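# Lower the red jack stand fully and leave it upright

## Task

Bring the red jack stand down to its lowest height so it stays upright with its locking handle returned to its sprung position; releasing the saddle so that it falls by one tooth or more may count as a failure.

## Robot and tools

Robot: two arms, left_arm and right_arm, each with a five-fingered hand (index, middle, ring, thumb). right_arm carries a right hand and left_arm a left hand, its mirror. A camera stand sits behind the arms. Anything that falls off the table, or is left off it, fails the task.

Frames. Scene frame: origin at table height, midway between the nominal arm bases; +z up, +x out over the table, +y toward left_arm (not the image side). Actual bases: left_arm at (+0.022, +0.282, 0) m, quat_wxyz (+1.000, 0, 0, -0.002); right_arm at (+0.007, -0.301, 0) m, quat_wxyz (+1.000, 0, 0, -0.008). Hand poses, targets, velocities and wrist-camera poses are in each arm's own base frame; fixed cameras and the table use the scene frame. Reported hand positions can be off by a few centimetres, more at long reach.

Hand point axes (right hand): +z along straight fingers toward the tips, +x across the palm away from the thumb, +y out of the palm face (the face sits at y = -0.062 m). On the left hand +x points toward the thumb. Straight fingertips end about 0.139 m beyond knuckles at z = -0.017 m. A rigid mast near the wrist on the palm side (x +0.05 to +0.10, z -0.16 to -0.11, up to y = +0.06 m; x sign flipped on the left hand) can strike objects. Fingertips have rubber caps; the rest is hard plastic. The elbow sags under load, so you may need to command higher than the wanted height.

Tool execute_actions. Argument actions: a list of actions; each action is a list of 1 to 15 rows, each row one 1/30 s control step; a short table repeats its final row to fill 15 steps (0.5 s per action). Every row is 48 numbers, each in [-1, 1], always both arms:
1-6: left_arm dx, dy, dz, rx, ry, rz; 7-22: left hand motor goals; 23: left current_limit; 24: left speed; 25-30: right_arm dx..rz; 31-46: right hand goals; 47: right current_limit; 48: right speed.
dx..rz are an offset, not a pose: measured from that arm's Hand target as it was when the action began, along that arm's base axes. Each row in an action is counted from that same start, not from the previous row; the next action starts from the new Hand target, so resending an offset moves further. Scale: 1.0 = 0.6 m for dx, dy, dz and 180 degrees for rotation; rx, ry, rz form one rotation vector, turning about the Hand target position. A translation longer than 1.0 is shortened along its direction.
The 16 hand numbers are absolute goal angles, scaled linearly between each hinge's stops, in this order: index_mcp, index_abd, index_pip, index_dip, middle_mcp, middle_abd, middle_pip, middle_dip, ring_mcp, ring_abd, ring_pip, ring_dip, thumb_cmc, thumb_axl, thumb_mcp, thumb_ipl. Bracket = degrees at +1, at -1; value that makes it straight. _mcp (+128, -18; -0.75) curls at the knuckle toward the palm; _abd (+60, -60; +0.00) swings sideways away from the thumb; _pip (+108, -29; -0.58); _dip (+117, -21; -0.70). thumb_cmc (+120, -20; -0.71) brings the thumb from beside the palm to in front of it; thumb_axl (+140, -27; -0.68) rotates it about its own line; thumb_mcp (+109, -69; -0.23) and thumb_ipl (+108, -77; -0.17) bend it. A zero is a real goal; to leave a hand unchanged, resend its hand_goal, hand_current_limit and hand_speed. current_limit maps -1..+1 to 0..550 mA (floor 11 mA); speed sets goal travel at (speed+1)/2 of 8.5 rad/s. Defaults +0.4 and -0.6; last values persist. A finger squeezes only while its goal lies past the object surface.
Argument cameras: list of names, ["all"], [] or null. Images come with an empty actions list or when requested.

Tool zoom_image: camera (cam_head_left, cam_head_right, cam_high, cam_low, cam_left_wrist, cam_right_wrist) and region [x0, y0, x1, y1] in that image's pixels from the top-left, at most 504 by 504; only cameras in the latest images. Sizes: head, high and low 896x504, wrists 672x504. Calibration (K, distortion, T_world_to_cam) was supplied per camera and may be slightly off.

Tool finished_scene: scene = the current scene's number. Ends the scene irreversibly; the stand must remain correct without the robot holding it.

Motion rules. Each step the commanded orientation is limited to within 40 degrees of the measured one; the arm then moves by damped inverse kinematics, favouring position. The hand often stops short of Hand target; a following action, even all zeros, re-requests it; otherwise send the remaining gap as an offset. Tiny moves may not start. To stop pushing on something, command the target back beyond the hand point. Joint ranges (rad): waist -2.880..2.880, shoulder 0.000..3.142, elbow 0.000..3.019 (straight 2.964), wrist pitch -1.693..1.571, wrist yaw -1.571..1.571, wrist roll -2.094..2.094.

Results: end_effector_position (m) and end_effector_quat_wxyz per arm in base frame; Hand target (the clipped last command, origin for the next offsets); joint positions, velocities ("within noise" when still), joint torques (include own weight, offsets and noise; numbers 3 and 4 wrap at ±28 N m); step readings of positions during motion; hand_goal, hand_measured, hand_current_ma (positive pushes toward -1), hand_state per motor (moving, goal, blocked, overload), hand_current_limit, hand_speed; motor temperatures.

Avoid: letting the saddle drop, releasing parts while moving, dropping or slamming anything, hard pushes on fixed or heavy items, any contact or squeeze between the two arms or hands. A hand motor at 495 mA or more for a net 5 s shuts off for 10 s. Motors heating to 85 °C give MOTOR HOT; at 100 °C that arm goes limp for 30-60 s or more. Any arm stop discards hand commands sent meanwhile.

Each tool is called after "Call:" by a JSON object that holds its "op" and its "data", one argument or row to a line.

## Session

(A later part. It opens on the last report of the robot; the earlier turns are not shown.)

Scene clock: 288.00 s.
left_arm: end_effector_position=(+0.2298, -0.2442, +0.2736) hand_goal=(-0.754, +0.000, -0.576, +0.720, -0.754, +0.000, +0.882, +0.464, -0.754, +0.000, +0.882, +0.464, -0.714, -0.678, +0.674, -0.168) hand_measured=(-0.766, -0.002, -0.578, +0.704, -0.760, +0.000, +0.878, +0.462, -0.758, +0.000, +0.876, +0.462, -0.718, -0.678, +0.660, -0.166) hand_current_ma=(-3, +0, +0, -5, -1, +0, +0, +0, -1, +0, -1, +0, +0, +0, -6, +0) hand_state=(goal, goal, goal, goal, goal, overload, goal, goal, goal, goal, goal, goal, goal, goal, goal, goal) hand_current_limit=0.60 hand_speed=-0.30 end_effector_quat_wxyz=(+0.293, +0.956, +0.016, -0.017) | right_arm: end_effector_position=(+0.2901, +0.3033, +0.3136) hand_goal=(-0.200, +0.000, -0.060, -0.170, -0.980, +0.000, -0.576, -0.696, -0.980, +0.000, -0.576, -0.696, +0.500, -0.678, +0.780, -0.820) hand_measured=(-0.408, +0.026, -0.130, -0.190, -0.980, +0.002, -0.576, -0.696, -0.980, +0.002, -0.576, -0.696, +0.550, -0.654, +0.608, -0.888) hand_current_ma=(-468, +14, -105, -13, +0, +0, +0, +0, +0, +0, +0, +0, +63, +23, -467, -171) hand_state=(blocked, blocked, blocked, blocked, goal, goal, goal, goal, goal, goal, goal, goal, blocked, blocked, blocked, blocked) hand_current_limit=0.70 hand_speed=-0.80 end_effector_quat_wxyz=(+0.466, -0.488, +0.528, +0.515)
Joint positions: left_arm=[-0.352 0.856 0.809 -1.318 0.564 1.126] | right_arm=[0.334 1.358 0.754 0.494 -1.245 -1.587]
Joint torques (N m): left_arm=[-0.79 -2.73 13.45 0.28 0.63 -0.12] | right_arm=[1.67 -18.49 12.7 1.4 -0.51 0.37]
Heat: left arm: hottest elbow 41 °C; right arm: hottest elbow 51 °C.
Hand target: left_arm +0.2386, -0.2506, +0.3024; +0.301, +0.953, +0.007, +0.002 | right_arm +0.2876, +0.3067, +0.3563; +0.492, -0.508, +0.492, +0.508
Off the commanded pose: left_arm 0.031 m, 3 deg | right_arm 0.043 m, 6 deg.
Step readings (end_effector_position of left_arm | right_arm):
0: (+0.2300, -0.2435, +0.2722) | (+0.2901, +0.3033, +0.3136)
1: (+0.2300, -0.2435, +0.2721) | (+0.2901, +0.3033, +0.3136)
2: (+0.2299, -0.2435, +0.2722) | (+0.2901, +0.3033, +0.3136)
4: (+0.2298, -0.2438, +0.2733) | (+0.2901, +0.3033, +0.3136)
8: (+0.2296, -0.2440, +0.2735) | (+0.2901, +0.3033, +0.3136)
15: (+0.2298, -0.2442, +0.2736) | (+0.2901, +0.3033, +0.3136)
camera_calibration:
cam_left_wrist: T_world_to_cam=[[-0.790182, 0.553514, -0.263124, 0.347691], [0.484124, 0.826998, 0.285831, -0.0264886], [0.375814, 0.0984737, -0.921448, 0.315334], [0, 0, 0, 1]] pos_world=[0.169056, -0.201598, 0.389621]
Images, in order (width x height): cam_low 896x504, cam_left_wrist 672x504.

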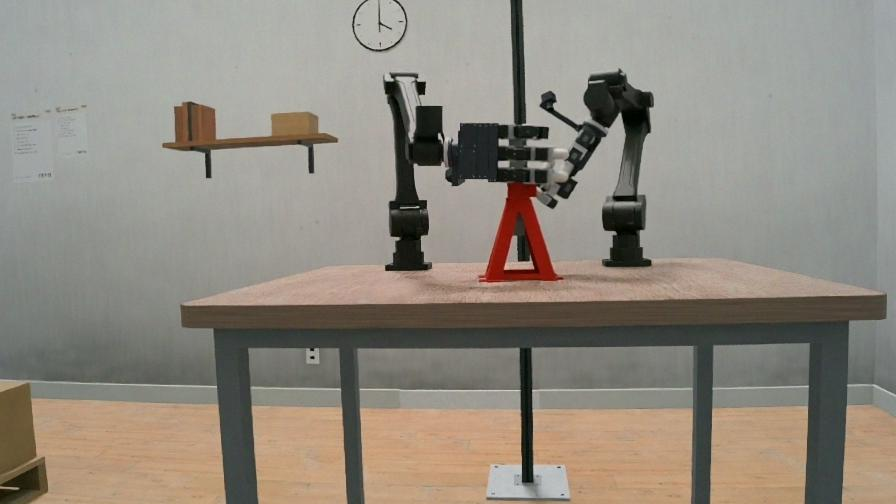

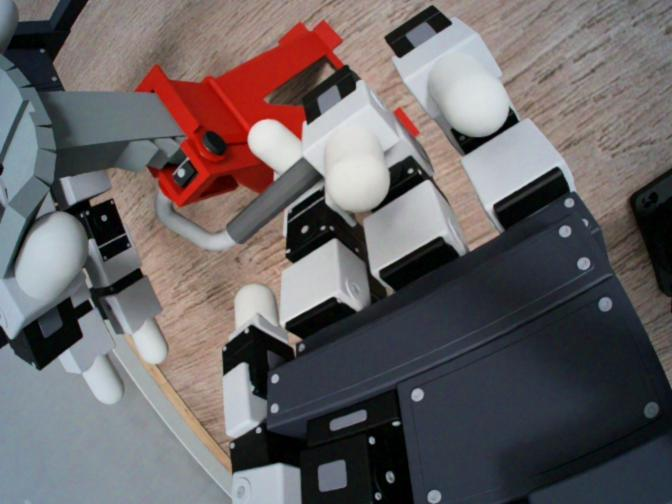

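Call:
{"op": "execute_actions", "data": {
  "actions": [
    [[0.0,0.012,0.008,0,0,0.0,-0.754,0,-0.576,0.8,-0.754,0,0.882,0.464,-0.754,0,0.882,0.464,-0.714,-0.678,0.674,-0.168,0.6,-0.3,0,0,0,0,0,0,-0.2,0,-0.06,-0.17,-0.98,0,-0.576,-0.696,-0.98,0,-0.576,-0.696,0.5,-0.678,0.78,-0.82,0.7,-0.8]],
    [[0.0,0.012,0.008,0,0,0.0,-0.754,0,-0.576,0.8,-0.754,0,0.882,0.464,-0.754,0,0.882,0.464,-0.714,-0.678,0.674,-0.168,0.6,-0.3,0,0,0,0,0,0,-0.2,0,-0.06,-0.17,-0.98,0,-0.576,-0.696,-0.98,0,-0.576,-0.696,0.5,-0.678,0.78,-0.82,0.7,-0.8]]
  ],
  "cameras": ["cam_low","cam_left_wrist"]
}}

Call:
{"op": "zoom_image", "data": {
  "camera": "cam_low",
  "region": [520, 165, 590, 220]
}}

Call:
{"op": "zoom_image", "data": {
  "camera": "cam_left_wrist",
  "region": [130, 50, 370, 290]
}}

Scene clock: 291.70 s.
left_arm: end_effector_position=(+0.2284, -0.2362, +0.2823) hand_goal=(-0.754, +0.000, -0.576, +0.800, -0.754, +0.000, +0.882, +0.464, -0.754, +0.000, +0.882, +0.464, -0.714, -0.678, +0.674, -0.168) hand_measured=(-0.764, -0.002, -0.584, +0.788, -0.760, +0.000, +0.878, +0.462, -0.758, +0.000, +0.876, +0.462, -0.718, -0.678, +0.660, -0.166) hand_current_ma=(-2, +0, -1, -2, -1, +0, +0, +0, -1, +0, -1, +0, +0, +0, -6, +0) hand_state=(goal, goal, goal, goal, goal, overload, goal, goal, goal, goal, goal, goal, goal, goal, goal, goal) hand_current_limit=0.60 hand_speed=-0.30 end_effector_quat_wxyz=(+0.292, +0.956, +0.014, -0.025) | right_arm: end_effector_position=(+0.2893, +0.3035, +0.3081) hand_goal=(-0.200, +0.000, -0.060, -0.170, -0.980, +0.000, -0.576, -0.696, -0.980, +0.000, -0.576, -0.696, +0.500, -0.678, +0.780, -0.820) hand_measured=(-0.408, +0.066, -0.142, -0.190, -0.980, +0.002, -0.576, -0.696, -0.980, +0.002, -0.576, -0.696, +0.562, -0.646, +0.616, -0.888) hand_current_ma=(-468, +75, -140, -13, +0, +0, +0, +0, +0, +0, +0, +0, +92, +40, -468, -171) hand_state=(blocked, blocked, blocked, blocked, goal, goal, goal, goal, goal, goal, goal, goal, blocked, blocked, blocked, blocked) hand_current_limit=0.70 hand_speed=-0.80 end_effector_quat_wxyz=(+0.475, -0.499, +0.522, +0.504)
Joint positions: left_arm=[-0.316 0.86 0.836 -1.384 0.575 1.176] | right_arm=[0.334 1.358 0.754 0.475 -1.241 -1.641]
Joint torques (N m): left_arm=[1.03 -3.49 13.09 0.23 0.71 0.05] | right_arm=[1.38 -18.14 12.75 1.65 -0.73 0.92]
Heat: left arm: hottest elbow 41 °C; right arm: hottest elbow 51 °C.
Hand target: left_arm +0.2385, -0.2362, +0.3121; +0.301, +0.953, +0.007, +0.002 | right_arm +0.2876, +0.3067, +0.3564; +0.492, -0.508, +0.492, +0.507
Off the commanded pose: left_arm 0.032 m, 3 deg | right_arm 0.048 m, 4 deg.
Step readings (end_effector_position of left_arm | right_arm):
0: (+0.2298, -0.2442, +0.2736) | (+0.2901, +0.3033, +0.3136)
1: (+0.2298, -0.2441, +0.2735) | (+0.2901, +0.3033, +0.3136)
2: (+0.2296, -0.2441, +0.2736) | (+0.2901, +0.3033, +0.3136)
4: (+0.2291, -0.2439, +0.2732) | (+0.2899, +0.3033, +0.3137)
8: (+0.2293, -0.2432, +0.2737) | (+0.2895, +0.3032, +0.3139)
15: (+0.2291, -0.2427, +0.2744) | (+0.2894, +0.3031, +0.3141)
16: (+0.2290, -0.2425, +0.2743) | (+0.2894, +0.3031, +0.3141)
17: (+0.2289, -0.2423, +0.2747) | (+0.2894, +0.3031, +0.3141)
19: (+0.2291, -0.2404, +0.2764) | (+0.2894, +0.3032, +0.3142)
23: (+0.2296, -0.2373, +0.2811) | (+0.2897, +0.3035, +0.3112)
30: (+0.2288, -0.2364, +0.2822) | (+0.2895, +0.3036, +0.3089)
camera_calibration:
cam_left_wrist: T_world_to_cam=[[-0.78982, 0.55993, -0.250326, 0.342224], [0.494393, 0.822754, 0.280448, -0.0367516], [0.362988, 0.0977438, -0.926653, 0.327299], [0, 0, 0, 1]] pos_world=[0.16966, -0.193376, 0.399267]
Images, in order (width x height): cam_low 896x504, cam_left_wrist 672x504.

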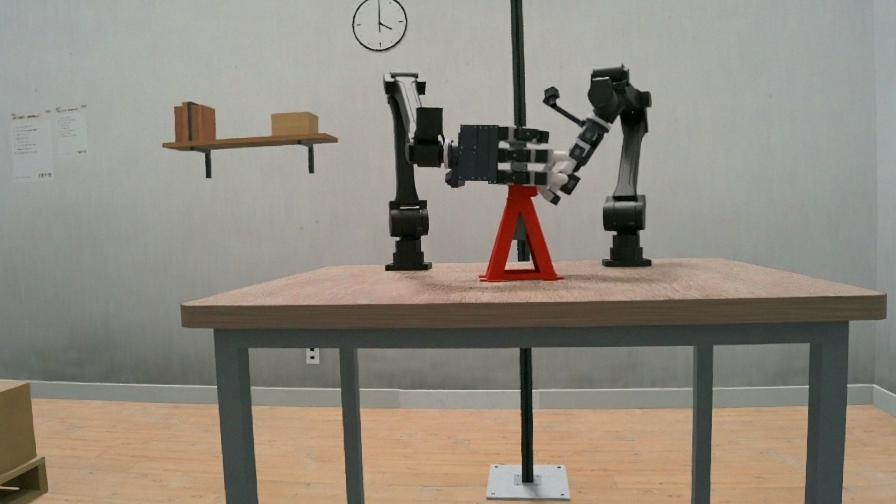

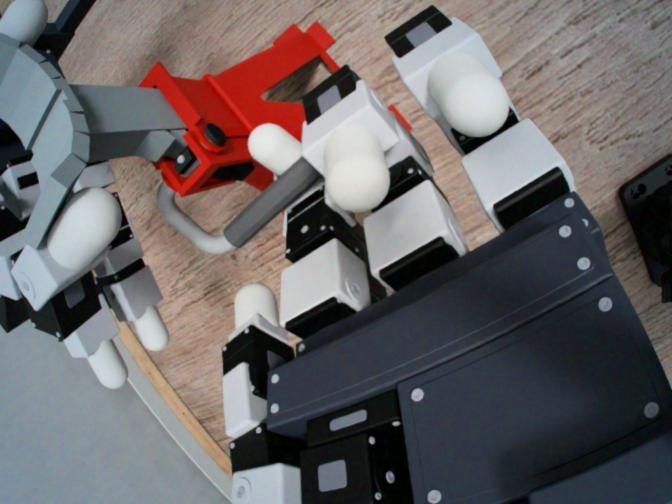

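Scaled by 7.200 from the camera's 896x504 image, which has a finer 1280x720 frame.

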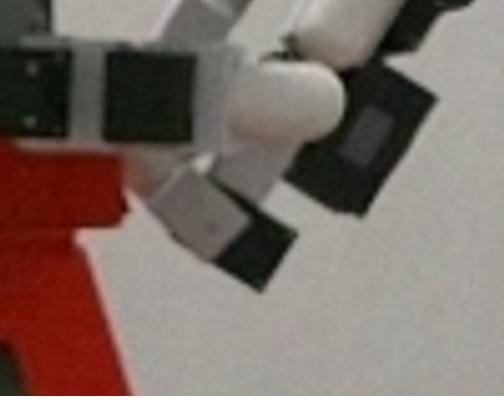

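Scaled by 2.100 from the camera's 672x504 image, which has a finer 960x720 frame.

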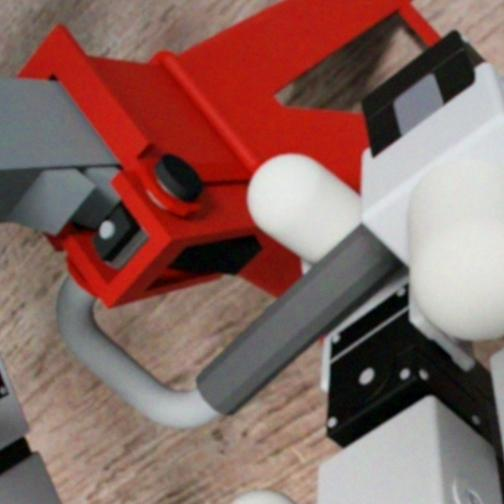

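Call:
{"op": "execute_actions", "data": {
  "actions": []
}}

Call:
{"op": "zoom_image", "data": {
  "camera": "cam_head_left",
  "region": [440, 180, 540, 280]
}}

Call:
{"op": "zoom_image", "data": {
  "camera": "cam_head_right",
  "region": [420, 180, 520, 280]
}}

Call:
{"op": "zoom_image", "data": {
  "camera": "cam_low",
  "region": [460, 110, 600, 220]
}}

Scene clock: 293.27 s.
left_arm: end_effector_position=(+0.2284, -0.2362, +0.2823) hand_goal=(-0.754, +0.000, -0.576, +0.800, -0.754, +0.000, +0.882, +0.464, -0.754, +0.000, +0.882, +0.464, -0.714, -0.678, +0.674, -0.168) hand_measured=(-0.764, -0.002, -0.584, +0.788, -0.760, +0.000, +0.878, +0.462, -0.758, +0.000, +0.876, +0.462, -0.718, -0.678, +0.660, -0.166) hand_current_ma=(-2, +0, -1, -2, -1, +0, +0, +0, -1, +0, -1, +0, +0, +0, -6, +0) hand_state=(goal, goal, goal, goal, goal, overload, goal, goal, goal, goal, goal, goal, goal, goal, goal, goal) hand_current_limit=0.60 hand_speed=-0.30 end_effector_quat_wxyz=(+0.292, +0.956, +0.014, -0.025) | right_arm: end_effector_position=(+0.2893, +0.3035, +0.3081) hand_goal=(-0.200, +0.000, -0.060, -0.170, -0.980, +0.000, -0.576, -0.696, -0.980, +0.000, -0.576, -0.696, +0.500, -0.678, +0.780, -0.820) hand_measured=(-0.408, +0.066, -0.142, -0.190, -0.980, +0.002, -0.576, -0.696, -0.980, +0.002, -0.576, -0.696, +0.562, -0.646, +0.616, -0.888) hand_current_ma=(-468, +75, -140, -13, +0, +0, +0, +0, +0, +0, +0, +0, +92, +40, -468, -171) hand_state=(blocked, blocked, blocked, blocked, goal, goal, goal, goal, goal, goal, goal, goal, blocked, blocked, blocked, blocked) hand_current_limit=0.70 hand_speed=-0.80 end_effector_quat_wxyz=(+0.475, -0.499, +0.521, +0.503)
Joint positions: left_arm=[-0.316 0.86 0.836 -1.384 0.575 1.176] | right_arm=[0.334 1.358 0.754 0.475 -1.241 -1.642]
Joint velocities: within noise
Joint torques (N m): left_arm=[1.03 -3.49 13.11 0.24 0.71 0.04] | right_arm=[1.61 -18.14 12.77 1.74 -0.74 0.89]
Motor temperatures (°C): left_arm=[25 27 42 22 29 20] | right_arm=[24 27 51 22 26 23]
Heat: left arm: hottest elbow 42 °C; right arm: hottest elbow 51 °C.
Hand target: left_arm +0.2386, -0.2362, +0.3121; +0.301, +0.953, +0.007, +0.002 | right_arm +0.2876, +0.3067, +0.3564; +0.492, -0.508, +0.492, +0.507
Off the commanded pose: left_arm 0.032 m, 3 deg | right_arm 0.048 m, 4 deg.
camera_calibration:
cam_left_wrist: T_world_to_cam=[[-0.78982, 0.55993, -0.250326, 0.342224], [0.494393, 0.822754, 0.280448, -0.0367516], [0.362988, 0.0977438, -0.926653, 0.327299], [0, 0, 0, 1]] pos_world=[0.16966, -0.193376, 0.399267]
cam_right_wrist: T_world_to_cam=[[-0.61562, 0.0149254, 0.787902, -0.0393128], [0.578388, -0.670518, 0.464621, -0.145395], [0.535237, 0.741743, 0.404152, -0.375425], [0, 0, 0, 1]] pos_world=[0.260834, 0.181566, 0.250257]

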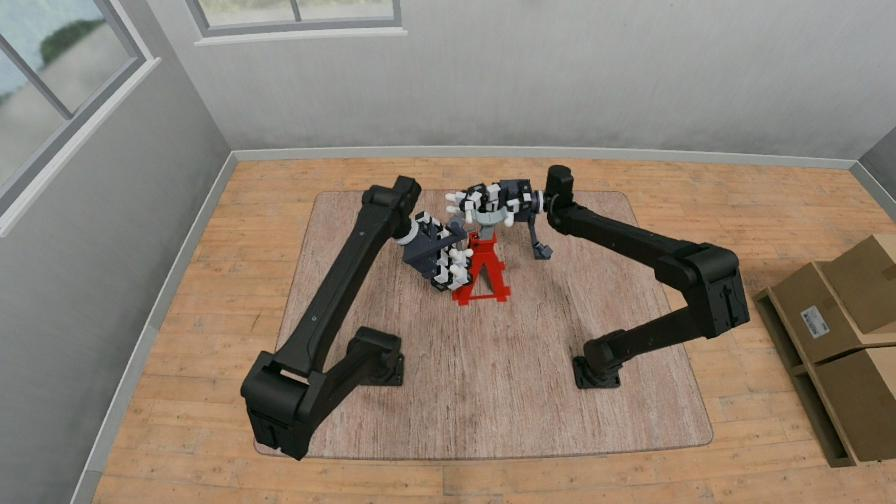

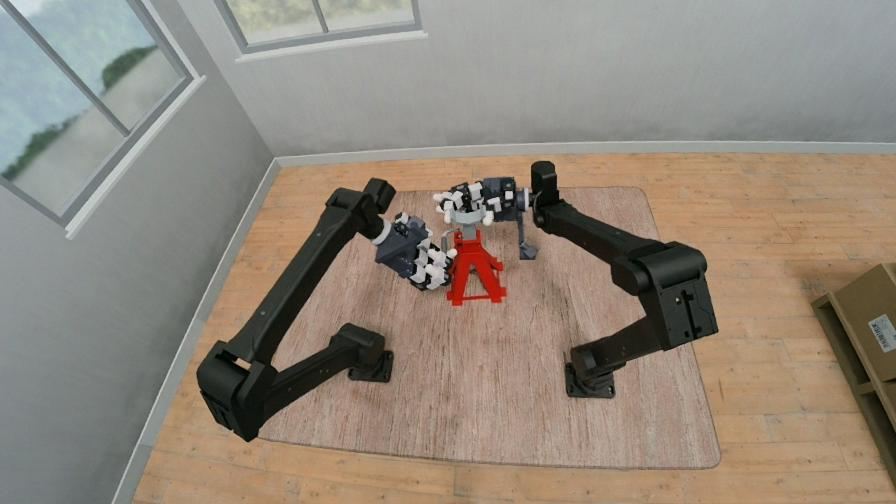

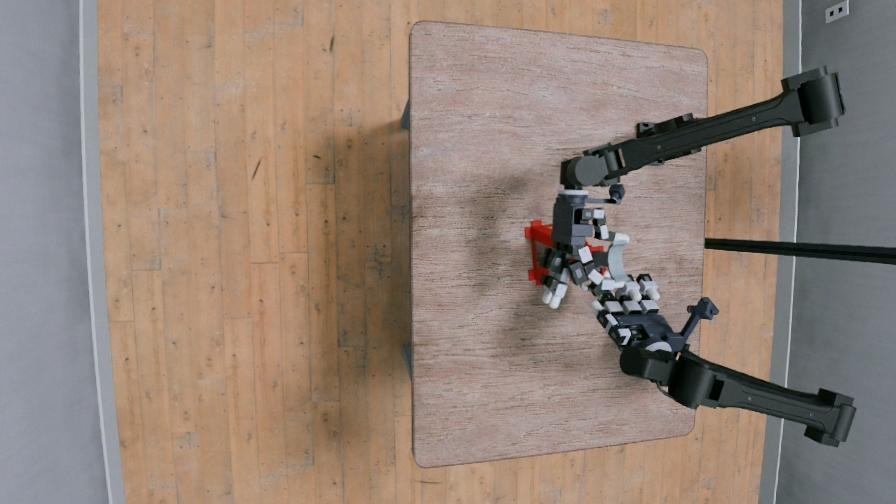

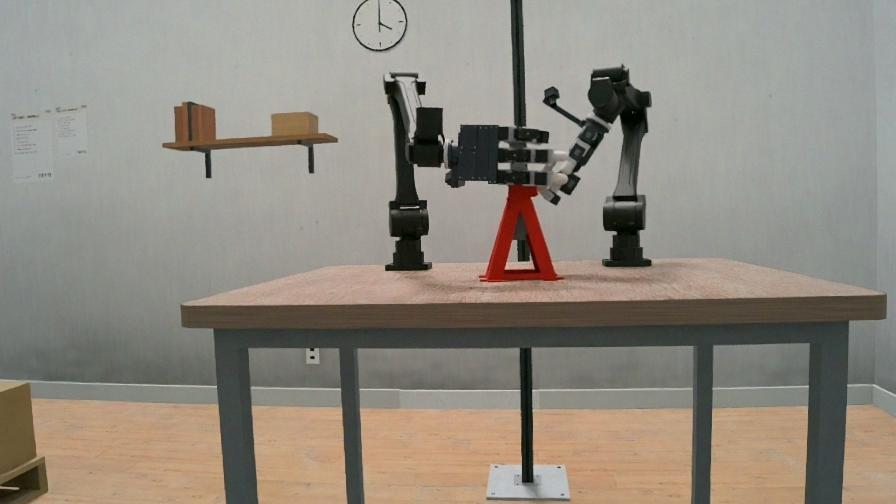

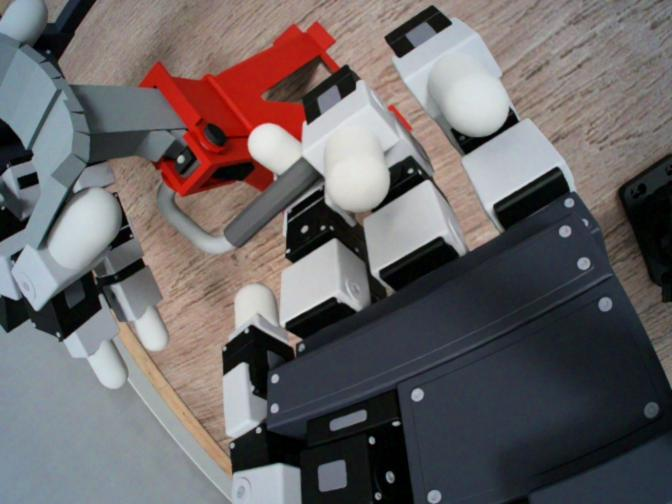

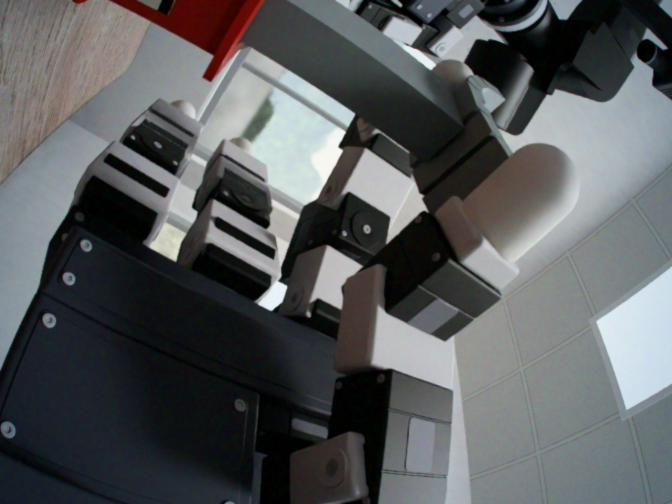

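Scaled by 5.040 from the camera's 896x504 image, which has a finer 1280x720 frame.

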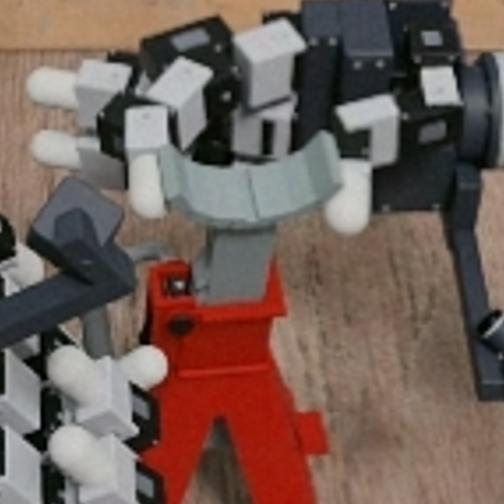

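Scaled by 5.040 from the camera's 896x504 image, which has a finer 1280x720 frame.

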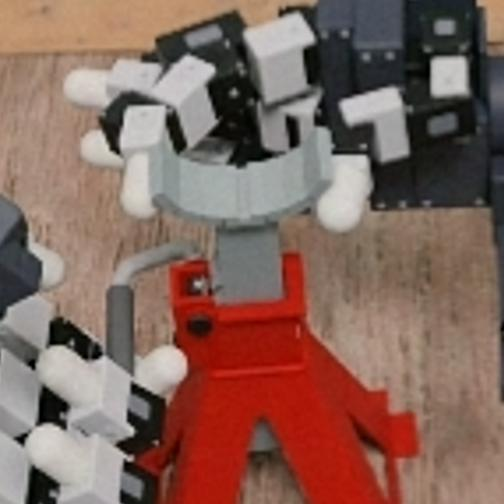

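Scaled by 3.600 from the camera's 896x504 image, which has a finer 1280x720 frame.

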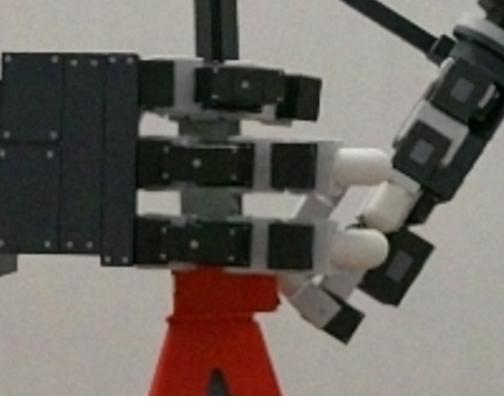

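Call:
{"op": "execute_actions", "data": {
  "actions": [
    [[0.0,0.005,0.004,0,0,0.0,-0.754,0,-0.576,0.8,-0.754,0,0.882,0.464,-0.754,0,0.882,0.464,-0.714,-0.678,0.674,-0.168,0.6,-0.3,0,0,-0.02,0,0,0,-0.2,0,-0.06,-0.17,-0.98,0,-0.576,-0.696,-0.98,0,-0.576,-0.696,0.5,-0.678,0.78,-0.82,0.7,-0.8]]
  ],
  "cameras": ["cam_head_right","cam_low"]
}}

Call:
{"op": "zoom_image", "data": {
  "camera": "cam_head_right",
  "region": [420, 180, 520, 280]
}}

Call:
{"op": "zoom_image", "data": {
  "camera": "cam_low",
  "region": [460, 110, 600, 220]
}}

Scene clock: 297.93 s.
left_arm: end_effector_position=(+0.2285, -0.2338, +0.2853) hand_goal=(-0.754, +0.000, -0.576, +0.800, -0.754, +0.000, +0.882, +0.464, -0.754, +0.000, +0.882, +0.464, -0.714, -0.678, +0.674, -0.168) hand_measured=(-0.762, -0.002, -0.584, +0.788, -0.760, +0.000, +0.878, +0.462, -0.758, +0.000, +0.876, +0.462, -0.718, -0.678, +0.660, -0.166) hand_current_ma=(-1, +0, -1, -2, -1, +0, +0, +0, -1, +0, -1, +0, +0, +0, -6, +0) hand_state=(goal, goal, goal, goal, goal, overload, goal, goal, goal, goal, goal, goal, goal, goal, goal, goal) hand_current_limit=0.60 hand_speed=-0.30 end_effector_quat_wxyz=(+0.293, +0.956, +0.014, -0.025) | right_arm: end_effector_position=(+0.2907, +0.3040, +0.3025) hand_goal=(-0.200, +0.000, -0.060, -0.170, -0.980, +0.000, -0.576, -0.696, -0.980, +0.000, -0.576, -0.696, +0.500, -0.678, +0.780, -0.820) hand_measured=(-0.408, +0.066, -0.142, -0.190, -0.980, +0.002, -0.576, -0.696, -0.980, +0.002, -0.576, -0.696, +0.564, -0.644, +0.616, -0.888) hand_current_ma=(-467, +75, -140, -13, +0, +0, +0, +0, +0, +0, +0, +0, +96, +42, -467, -171) hand_state=(blocked, blocked, blocked, blocked, goal, goal, goal, goal, goal, goal, goal, goal, blocked, blocked, blocked, blocked) hand_current_limit=0.70 hand_speed=-0.80 end_effector_quat_wxyz=(+0.475, -0.501, +0.521, +0.502)
Joint positions: left_arm=[-0.305 0.86 0.844 -1.398 0.579 1.191] | right_arm=[0.334 1.37 0.754 0.475 -1.242 -1.658]
Joint torques (N m): left_arm=[1.26 -3.55 13.05 0.2 0.67 0.03] | right_arm=[1.61 -17.67 11.52 2.69 -0.74 0.96]
Heat: left arm: hottest elbow 42 °C; right arm: hottest elbow 51 °C.
Hand target: left_arm +0.2386, -0.2332, +0.3145; +0.301, +0.953, +0.007, +0.002 | right_arm +0.2876, +0.3067, +0.3443; +0.492, -0.508, +0.492, +0.508
Off the commanded pose: left_arm 0.031 m, 3 deg | right_arm 0.042 m, 4 deg.
Step readings (end_effector_position of left_arm | right_arm):
0: (+0.2284, -0.2362, +0.2823) | (+0.2893, +0.3035, +0.3081)
1: (+0.2284, -0.2362, +0.2823) | (+0.2893, +0.3035, +0.3081)
2: (+0.2284, -0.2360, +0.2824) | (+0.2894, +0.3036, +0.3079)
4: (+0.2285, -0.2353, +0.2831) | (+0.2895, +0.3036, +0.3074)
8: (+0.2288, -0.2342, +0.2849) | (+0.2905, +0.3039, +0.3049)
15: (+0.2286, -0.2339, +0.2853) | (+0.2907, +0.3041, +0.3026)
Images, in order (width x height): cam_head_right 896x504, cam_low 896x504.

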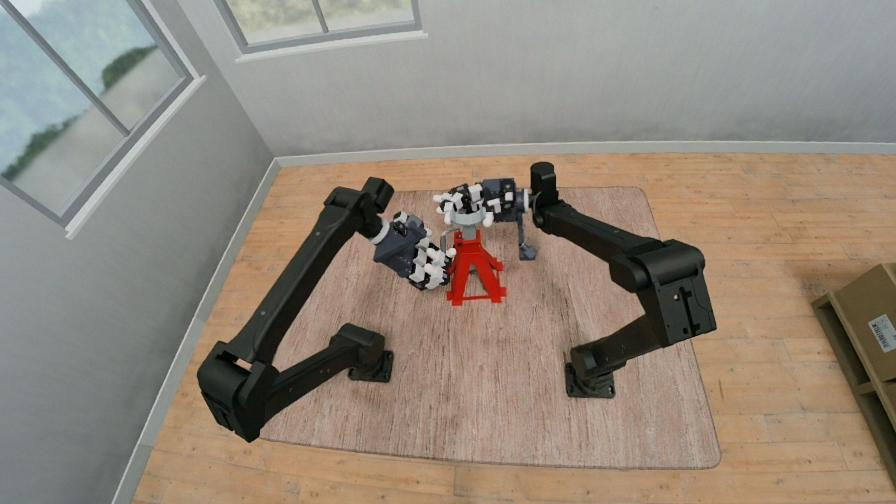

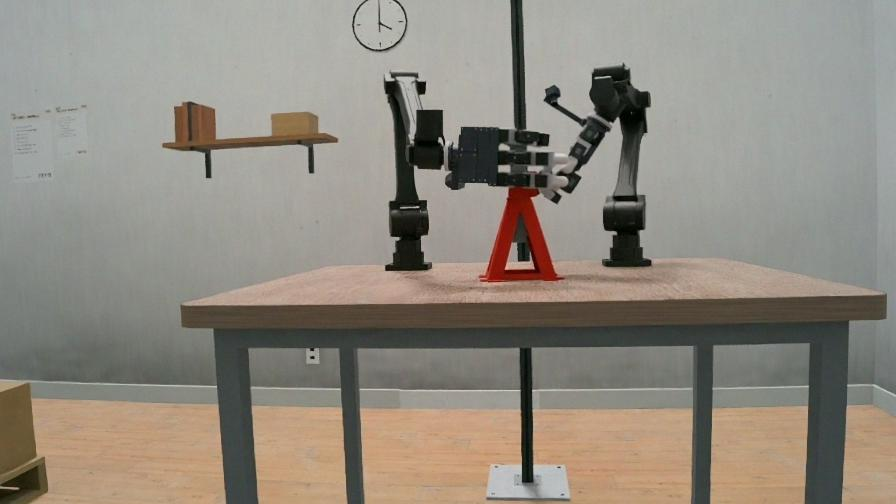

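Scaled by 5.040 from the camera's 896x504 image, which has a finer 1280x720 frame.

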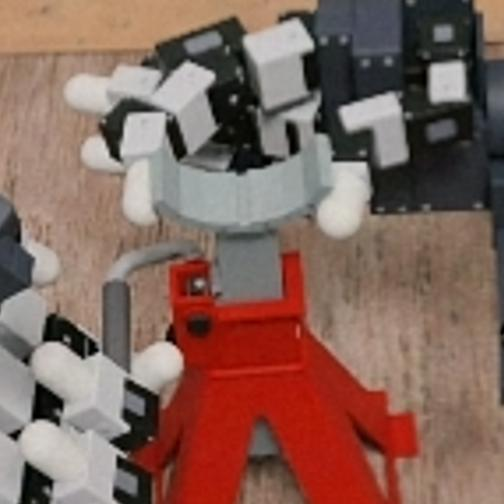

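Scaled by 3.600 from the camera's 896x504 image, which has a finer 1280x720 frame.

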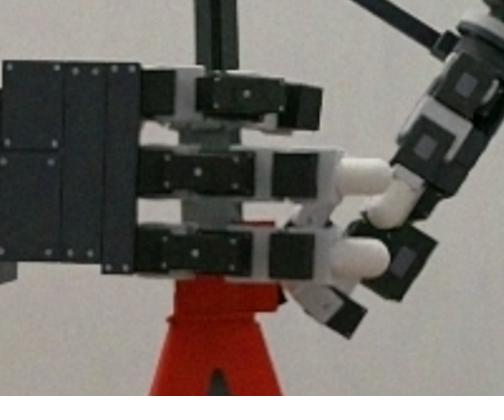

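Call:
{"op": "execute_actions", "data": {
  "actions": [
    [[0.0,0,0,0,0,0.0,-0.754,0,-0.576,0.8,-0.754,0,0.882,0.464,-0.754,0,0.882,0.464,-0.714,-0.678,0.674,-0.168,0.6,-0.3,0,0,-0.017,0,0,0,-0.2,0,-0.06,-0.17,-0.98,0,-0.576,-0.696,-0.98,0,-0.576,-0.696,0.5,-0.678,0.78,-0.82,0.7,-0.8]],
    [[0.0,0,0,0,0,0.0,-0.754,0,-0.576,0.8,-0.754,0,0.882,0.464,-0.754,0,0.882,0.464,-0.714,-0.678,0.674,-0.168,0.6,-0.3,0,0,-0.017,0,0,0,-0.2,0,-0.06,-0.17,-0.98,0,-0.576,-0.696,-0.98,0,-0.576,-0.696,0.5,-0.678,0.78,-0.82,0.7,-0.8]]
  ],
  "cameras": ["cam_head_right","cam_left_wrist"]
}}

Call:
{"op": "zoom_image", "data": {
  "camera": "cam_head_right",
  "region": [420, 180, 520, 280]
}}

Scene clock: 307.63 s.
left_arm: end_effector_position=(+0.2285, -0.2338, +0.2853) hand_goal=(-0.754, +0.000, -0.576, +0.800, -0.754, +0.000, +0.882, +0.464, -0.754, +0.000, +0.882, +0.464, -0.714, -0.678, +0.674, -0.168) hand_measured=(-0.762, -0.002, -0.584, +0.788, -0.760, +0.000, +0.878, +0.462, -0.758, +0.000, +0.876, +0.462, -0.718, -0.678, +0.660, -0.166) hand_current_ma=(-1, +0, -1, -2, -1, +0, +0, +0, -1, +0, -1, +0, +0, +0, -6, +0) hand_state=(goal, goal, goal, goal, goal, overload, goal, goal, goal, goal, goal, goal, goal, goal, goal, goal) hand_current_limit=0.60 hand_speed=-0.30 end_effector_quat_wxyz=(+0.293, +0.956, +0.013, -0.025) | right_arm: end_effector_position=(+0.2912, +0.3042, +0.2847) hand_goal=(-0.200, +0.000, -0.060, -0.170, -0.980, +0.000, -0.576, -0.696, -0.980, +0.000, -0.576, -0.696, +0.500, -0.678, +0.780, -0.820) hand_measured=(-0.408, +0.070, -0.142, -0.190, -0.980, +0.002, -0.576, -0.696, -0.980, +0.002, -0.576, -0.696, +0.566, -0.644, +0.616, -0.888) hand_current_ma=(-467, +84, -140, -13, +0, +0, +0, +0, +0, +0, +0, +0, +99, +43, -467, -171) hand_state=(blocked, blocked, blocked, blocked, goal, goal, goal, goal, goal, goal, goal, goal, blocked, blocked, blocked, blocked) hand_current_limit=0.70 hand_speed=-0.80 end_effector_quat_wxyz=(+0.475, -0.503, +0.520, +0.501)
Joint positions: left_arm=[-0.305 0.86 0.844 -1.398 0.579 1.192] | right_arm=[0.334 1.406 0.734 0.526 -1.243 -1.666]
Joint torques (N m): left_arm=[1.14 -3.49 13.05 0.18 0.67 0.04] | right_arm=[1.79 -17.73 10.47 3.07 -0.69 1.02]
Heat: left arm: hottest elbow 44 °C; right arm: hottest elbow 50 °C.
Hand target: left_arm +0.2385, -0.2333, +0.3145; +0.301, +0.953, +0.007, +0.002 | right_arm +0.2876, +0.3067, +0.3239; +0.492, -0.508, +0.492, +0.508
Off the commanded pose: left_arm 0.031 m, 3 deg | right_arm 0.039 m, 4 deg.
Step readings (end_effector_position of left_arm | right_arm):
0: (+0.2285, -0.2338, +0.2853) | (+0.2906, +0.3040, +0.3025)
1: (+0.2285, -0.2338, +0.2853) | (+0.2906, +0.3040, +0.3025)
2: (+0.2285, -0.2338, +0.2853) | (+0.2907, +0.3041, +0.3024)
4: (+0.2285, -0.2338, +0.2853) | (+0.2910, +0.3042, +0.3018)
8: (+0.2285, -0.2338, +0.2853) | (+0.2911, +0.3042, +0.2989)
15: (+0.2285, -0.2338, +0.2853) | (+0.2911, +0.3042, +0.2949)
16: (+0.2285, -0.2338, +0.2853) | (+0.2911, +0.3042, +0.2949)
17: (+0.2285, -0.2338, +0.2853) | (+0.2910, +0.3042, +0.2947)
19: (+0.2285, -0.2338, +0.2853) | (+0.2911, +0.3042, +0.2938)
23: (+0.2285, -0.2338, +0.2853) | (+0.2912, +0.3043, +0.2894)
30: (+0.2285, -0.2338, +0.2853) | (+0.2912, +0.3042, +0.2846)
camera_calibration:
cam_left_wrist: T_world_to_cam=[[-0.788216, 0.561315, -0.25227, 0.342287], [0.496061, 0.822127, 0.279339, -0.0397979], [0.364196, 0.0950382, -0.926461, 0.328883], [0, 0, 0, 1]] pos_world=[0.169761, -0.190668, 0.402163]
Images, in order (width x height): cam_head_right 896x504, cam_left_wrist 672x504.

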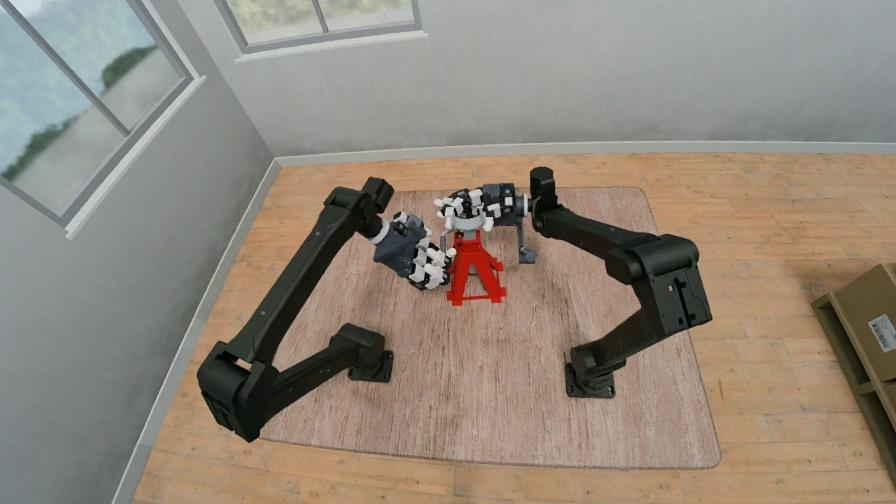

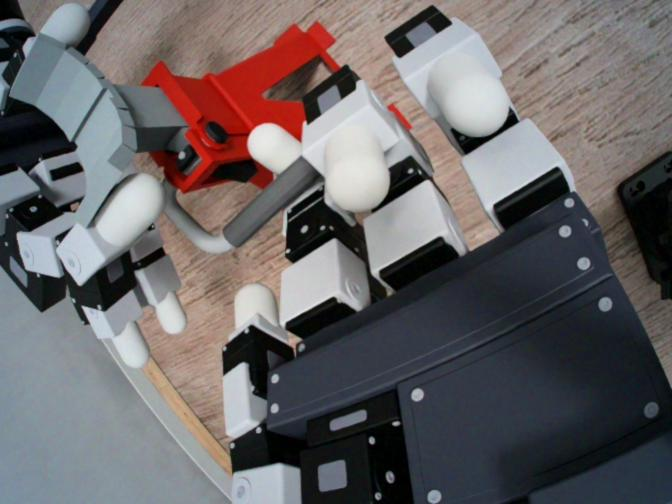

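Scaled by 5.040 from the camera's 896x504 image, which has a finer 1280x720 frame.

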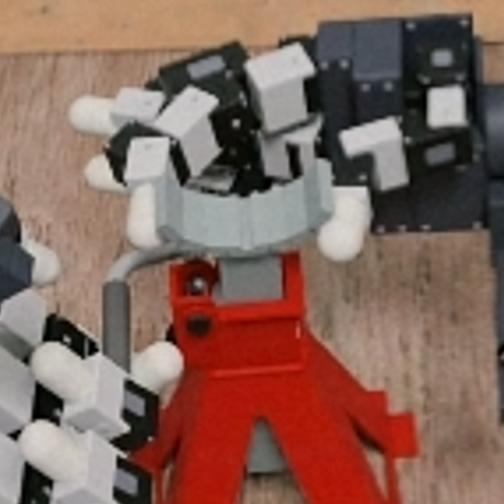

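Call:
{"op": "execute_actions", "data": {
  "actions": [
    [[0.0,0,0,0,0,0.0,-0.754,0,-0.576,0.8,-0.754,0,0.882,0.464,-0.754,0,0.882,0.464,-0.714,-0.678,0.674,-0.168,0.6,-0.3,0,0,-0.017,0,0,0,-0.2,0,-0.06,-0.17,-0.98,0,-0.576,-0.696,-0.98,0,-0.576,-0.696,0.5,-0.678,0.78,-0.82,0.7,-0.8]],
    [[0.0,0,0,0,0,0.0,-0.754,0,-0.576,0.8,-0.754,0,0.882,0.464,-0.754,0,0.882,0.464,-0.714,-0.678,0.674,-0.168,0.6,-0.3,0,0,-0.017,0,0,0,-0.2,0,-0.06,-0.17,-0.98,0,-0.576,-0.696,-0.98,0,-0.576,-0.696,0.5,-0.678,0.78,-0.82,0.7,-0.8]]
  ],
  "cameras": ["cam_head_right","cam_left_wrist"]
}}

Call:
{"op": "zoom_image", "data": {
  "camera": "cam_head_right",
  "region": [420, 180, 520, 280]
}}

Call:
{"op": "zoom_image", "data": {
  "camera": "cam_left_wrist",
  "region": [0, 0, 300, 300]
}}

Scene clock: 312.07 s.
left_arm: end_effector_position=(+0.2285, -0.2338, +0.2853) hand_goal=(-0.754, +0.000, -0.576, +0.800, -0.754, +0.000, +0.882, +0.464, -0.754, +0.000, +0.882, +0.464, -0.714, -0.678, +0.674, -0.168) hand_measured=(-0.762, -0.002, -0.584, +0.788, -0.760, +0.000, +0.878, +0.462, -0.758, +0.000, +0.876, +0.462, -0.718, -0.678, +0.660, -0.166) hand_current_ma=(-1, +0, -1, -2, -1, +0, +0, +0, -1, +0, -1, +0, +0, +0, -6, +0) hand_state=(goal, goal, goal, goal, goal, overload, goal, goal, goal, goal, goal, goal, goal, goal, goal, goal) hand_current_limit=0.60 hand_speed=-0.30 end_effector_quat_wxyz=(+0.293, +0.956, +0.013, -0.025) | right_arm: end_effector_position=(+0.2913, +0.3043, +0.2658) hand_goal=(-0.200, +0.000, -0.060, -0.170, -0.980, +0.000, -0.576, -0.696, -0.980, +0.000, -0.576, -0.696, +0.500, -0.678, +0.780, -0.820) hand_measured=(-0.408, +0.072, -0.142, -0.190, -0.980, +0.002, -0.576, -0.696, -0.980, +0.002, -0.576, -0.696, +0.566, -0.644, +0.616, -0.888) hand_current_ma=(-467, +89, -140, -13, +0, +0, +0, +0, +0, +0, +0, +0, +99, +44, -467, -171) hand_state=(blocked, blocked, blocked, blocked, goal, goal, goal, goal, goal, goal, goal, goal, blocked, blocked, blocked, blocked) hand_current_limit=0.70 hand_speed=-0.80 end_effector_quat_wxyz=(+0.476, -0.503, +0.520, +0.500)
Joint positions: left_arm=[-0.305 0.86 0.844 -1.398 0.579 1.192] | right_arm=[0.334 1.446 0.711 0.591 -1.242 -1.666]
Joint torques (N m): left_arm=[1.08 -3.49 13.05 0.2 0.67 0.04] | right_arm=[1.38 -18.14 9.83 3.08 -0.71 1.06]
Heat: left arm: hottest elbow 45 °C; right arm: hottest elbow 50 °C.
Hand target: left_arm +0.2385, -0.2333, +0.3145; +0.301, +0.953, +0.007, +0.002 | right_arm +0.2876, +0.3067, +0.3036; +0.492, -0.508, +0.492, +0.508
Off the commanded pose: left_arm 0.031 m, 3 deg | right_arm 0.038 m, 4 deg.
Step readings (end_effector_position of left_arm | right_arm):
0: (+0.2285, -0.2338, +0.2853) | (+0.2912, +0.3042, +0.2847)
1: (+0.2285, -0.2338, +0.2853) | (+0.2912, +0.3042, +0.2847)
2: (+0.2285, -0.2338, +0.2853) | (+0.2910, +0.3042, +0.2845)
4: (+0.2285, -0.2338, +0.2853) | (+0.2911, +0.3042, +0.2836)
8: (+0.2285, -0.2338, +0.2853) | (+0.2913, +0.3043, +0.2795)
15: (+0.2285, -0.2338, +0.2853) | (+0.2911, +0.3042, +0.2751)
16: (+0.2285, -0.2338, +0.2853) | (+0.2911, +0.3042, +0.2752)
17: (+0.2285, -0.2338, +0.2853) | (+0.2912, +0.3043, +0.2752)
19: (+0.2285, -0.2338, +0.2853) | (+0.2912, +0.3043, +0.2747)
23: (+0.2285, -0.2338, +0.2853) | (+0.2913, +0.3043, +0.2702)
30: (+0.2285, -0.2338, +0.2853) | (+0.2913, +0.3043, +0.2657)
camera_calibration:
cam_left_wrist: T_world_to_cam=[[-0.788216, 0.561315, -0.25227, 0.342287], [0.496061, 0.822127, 0.279339, -0.0397979], [0.364196, 0.0950382, -0.926461, 0.328883], [0, 0, 0, 1]] pos_world=[0.169761, -0.190668, 0.402163]
Images, in order (width x height): cam_head_right 896x504, cam_left_wrist 672x504.

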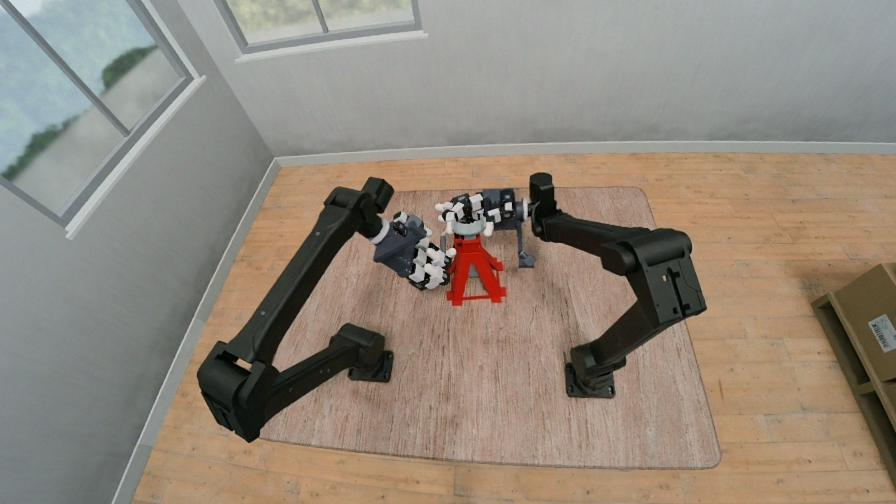

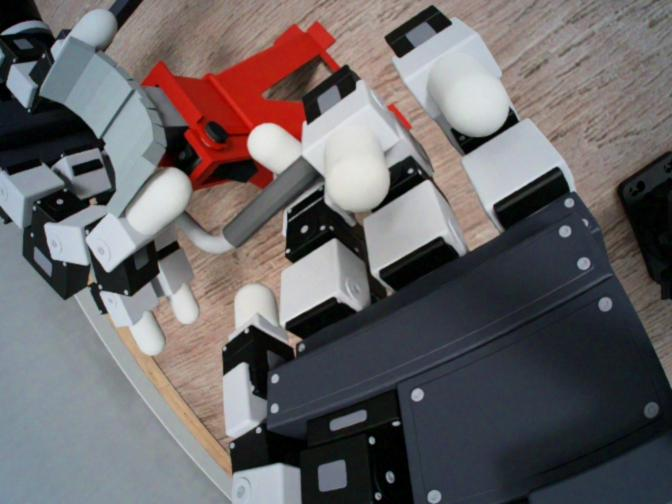

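Scaled by 5.040 from the camera's 896x504 image, which has a finer 1280x720 frame.

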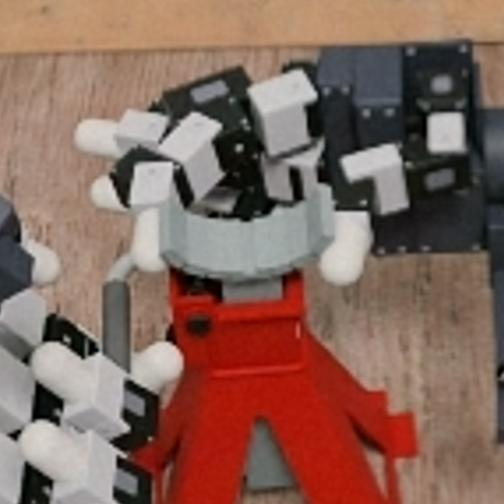

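Scaled by 1.680 from the camera's 672x504 image, which has a finer 960x720 frame.

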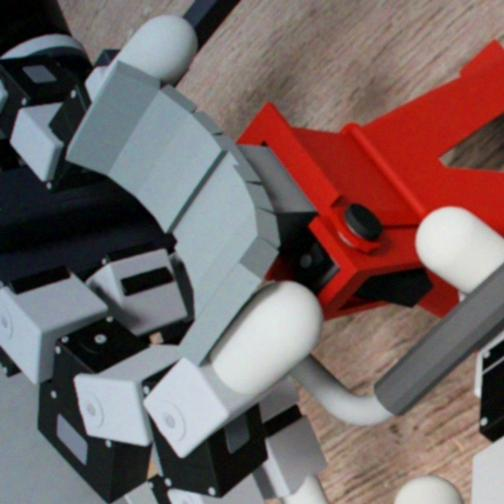

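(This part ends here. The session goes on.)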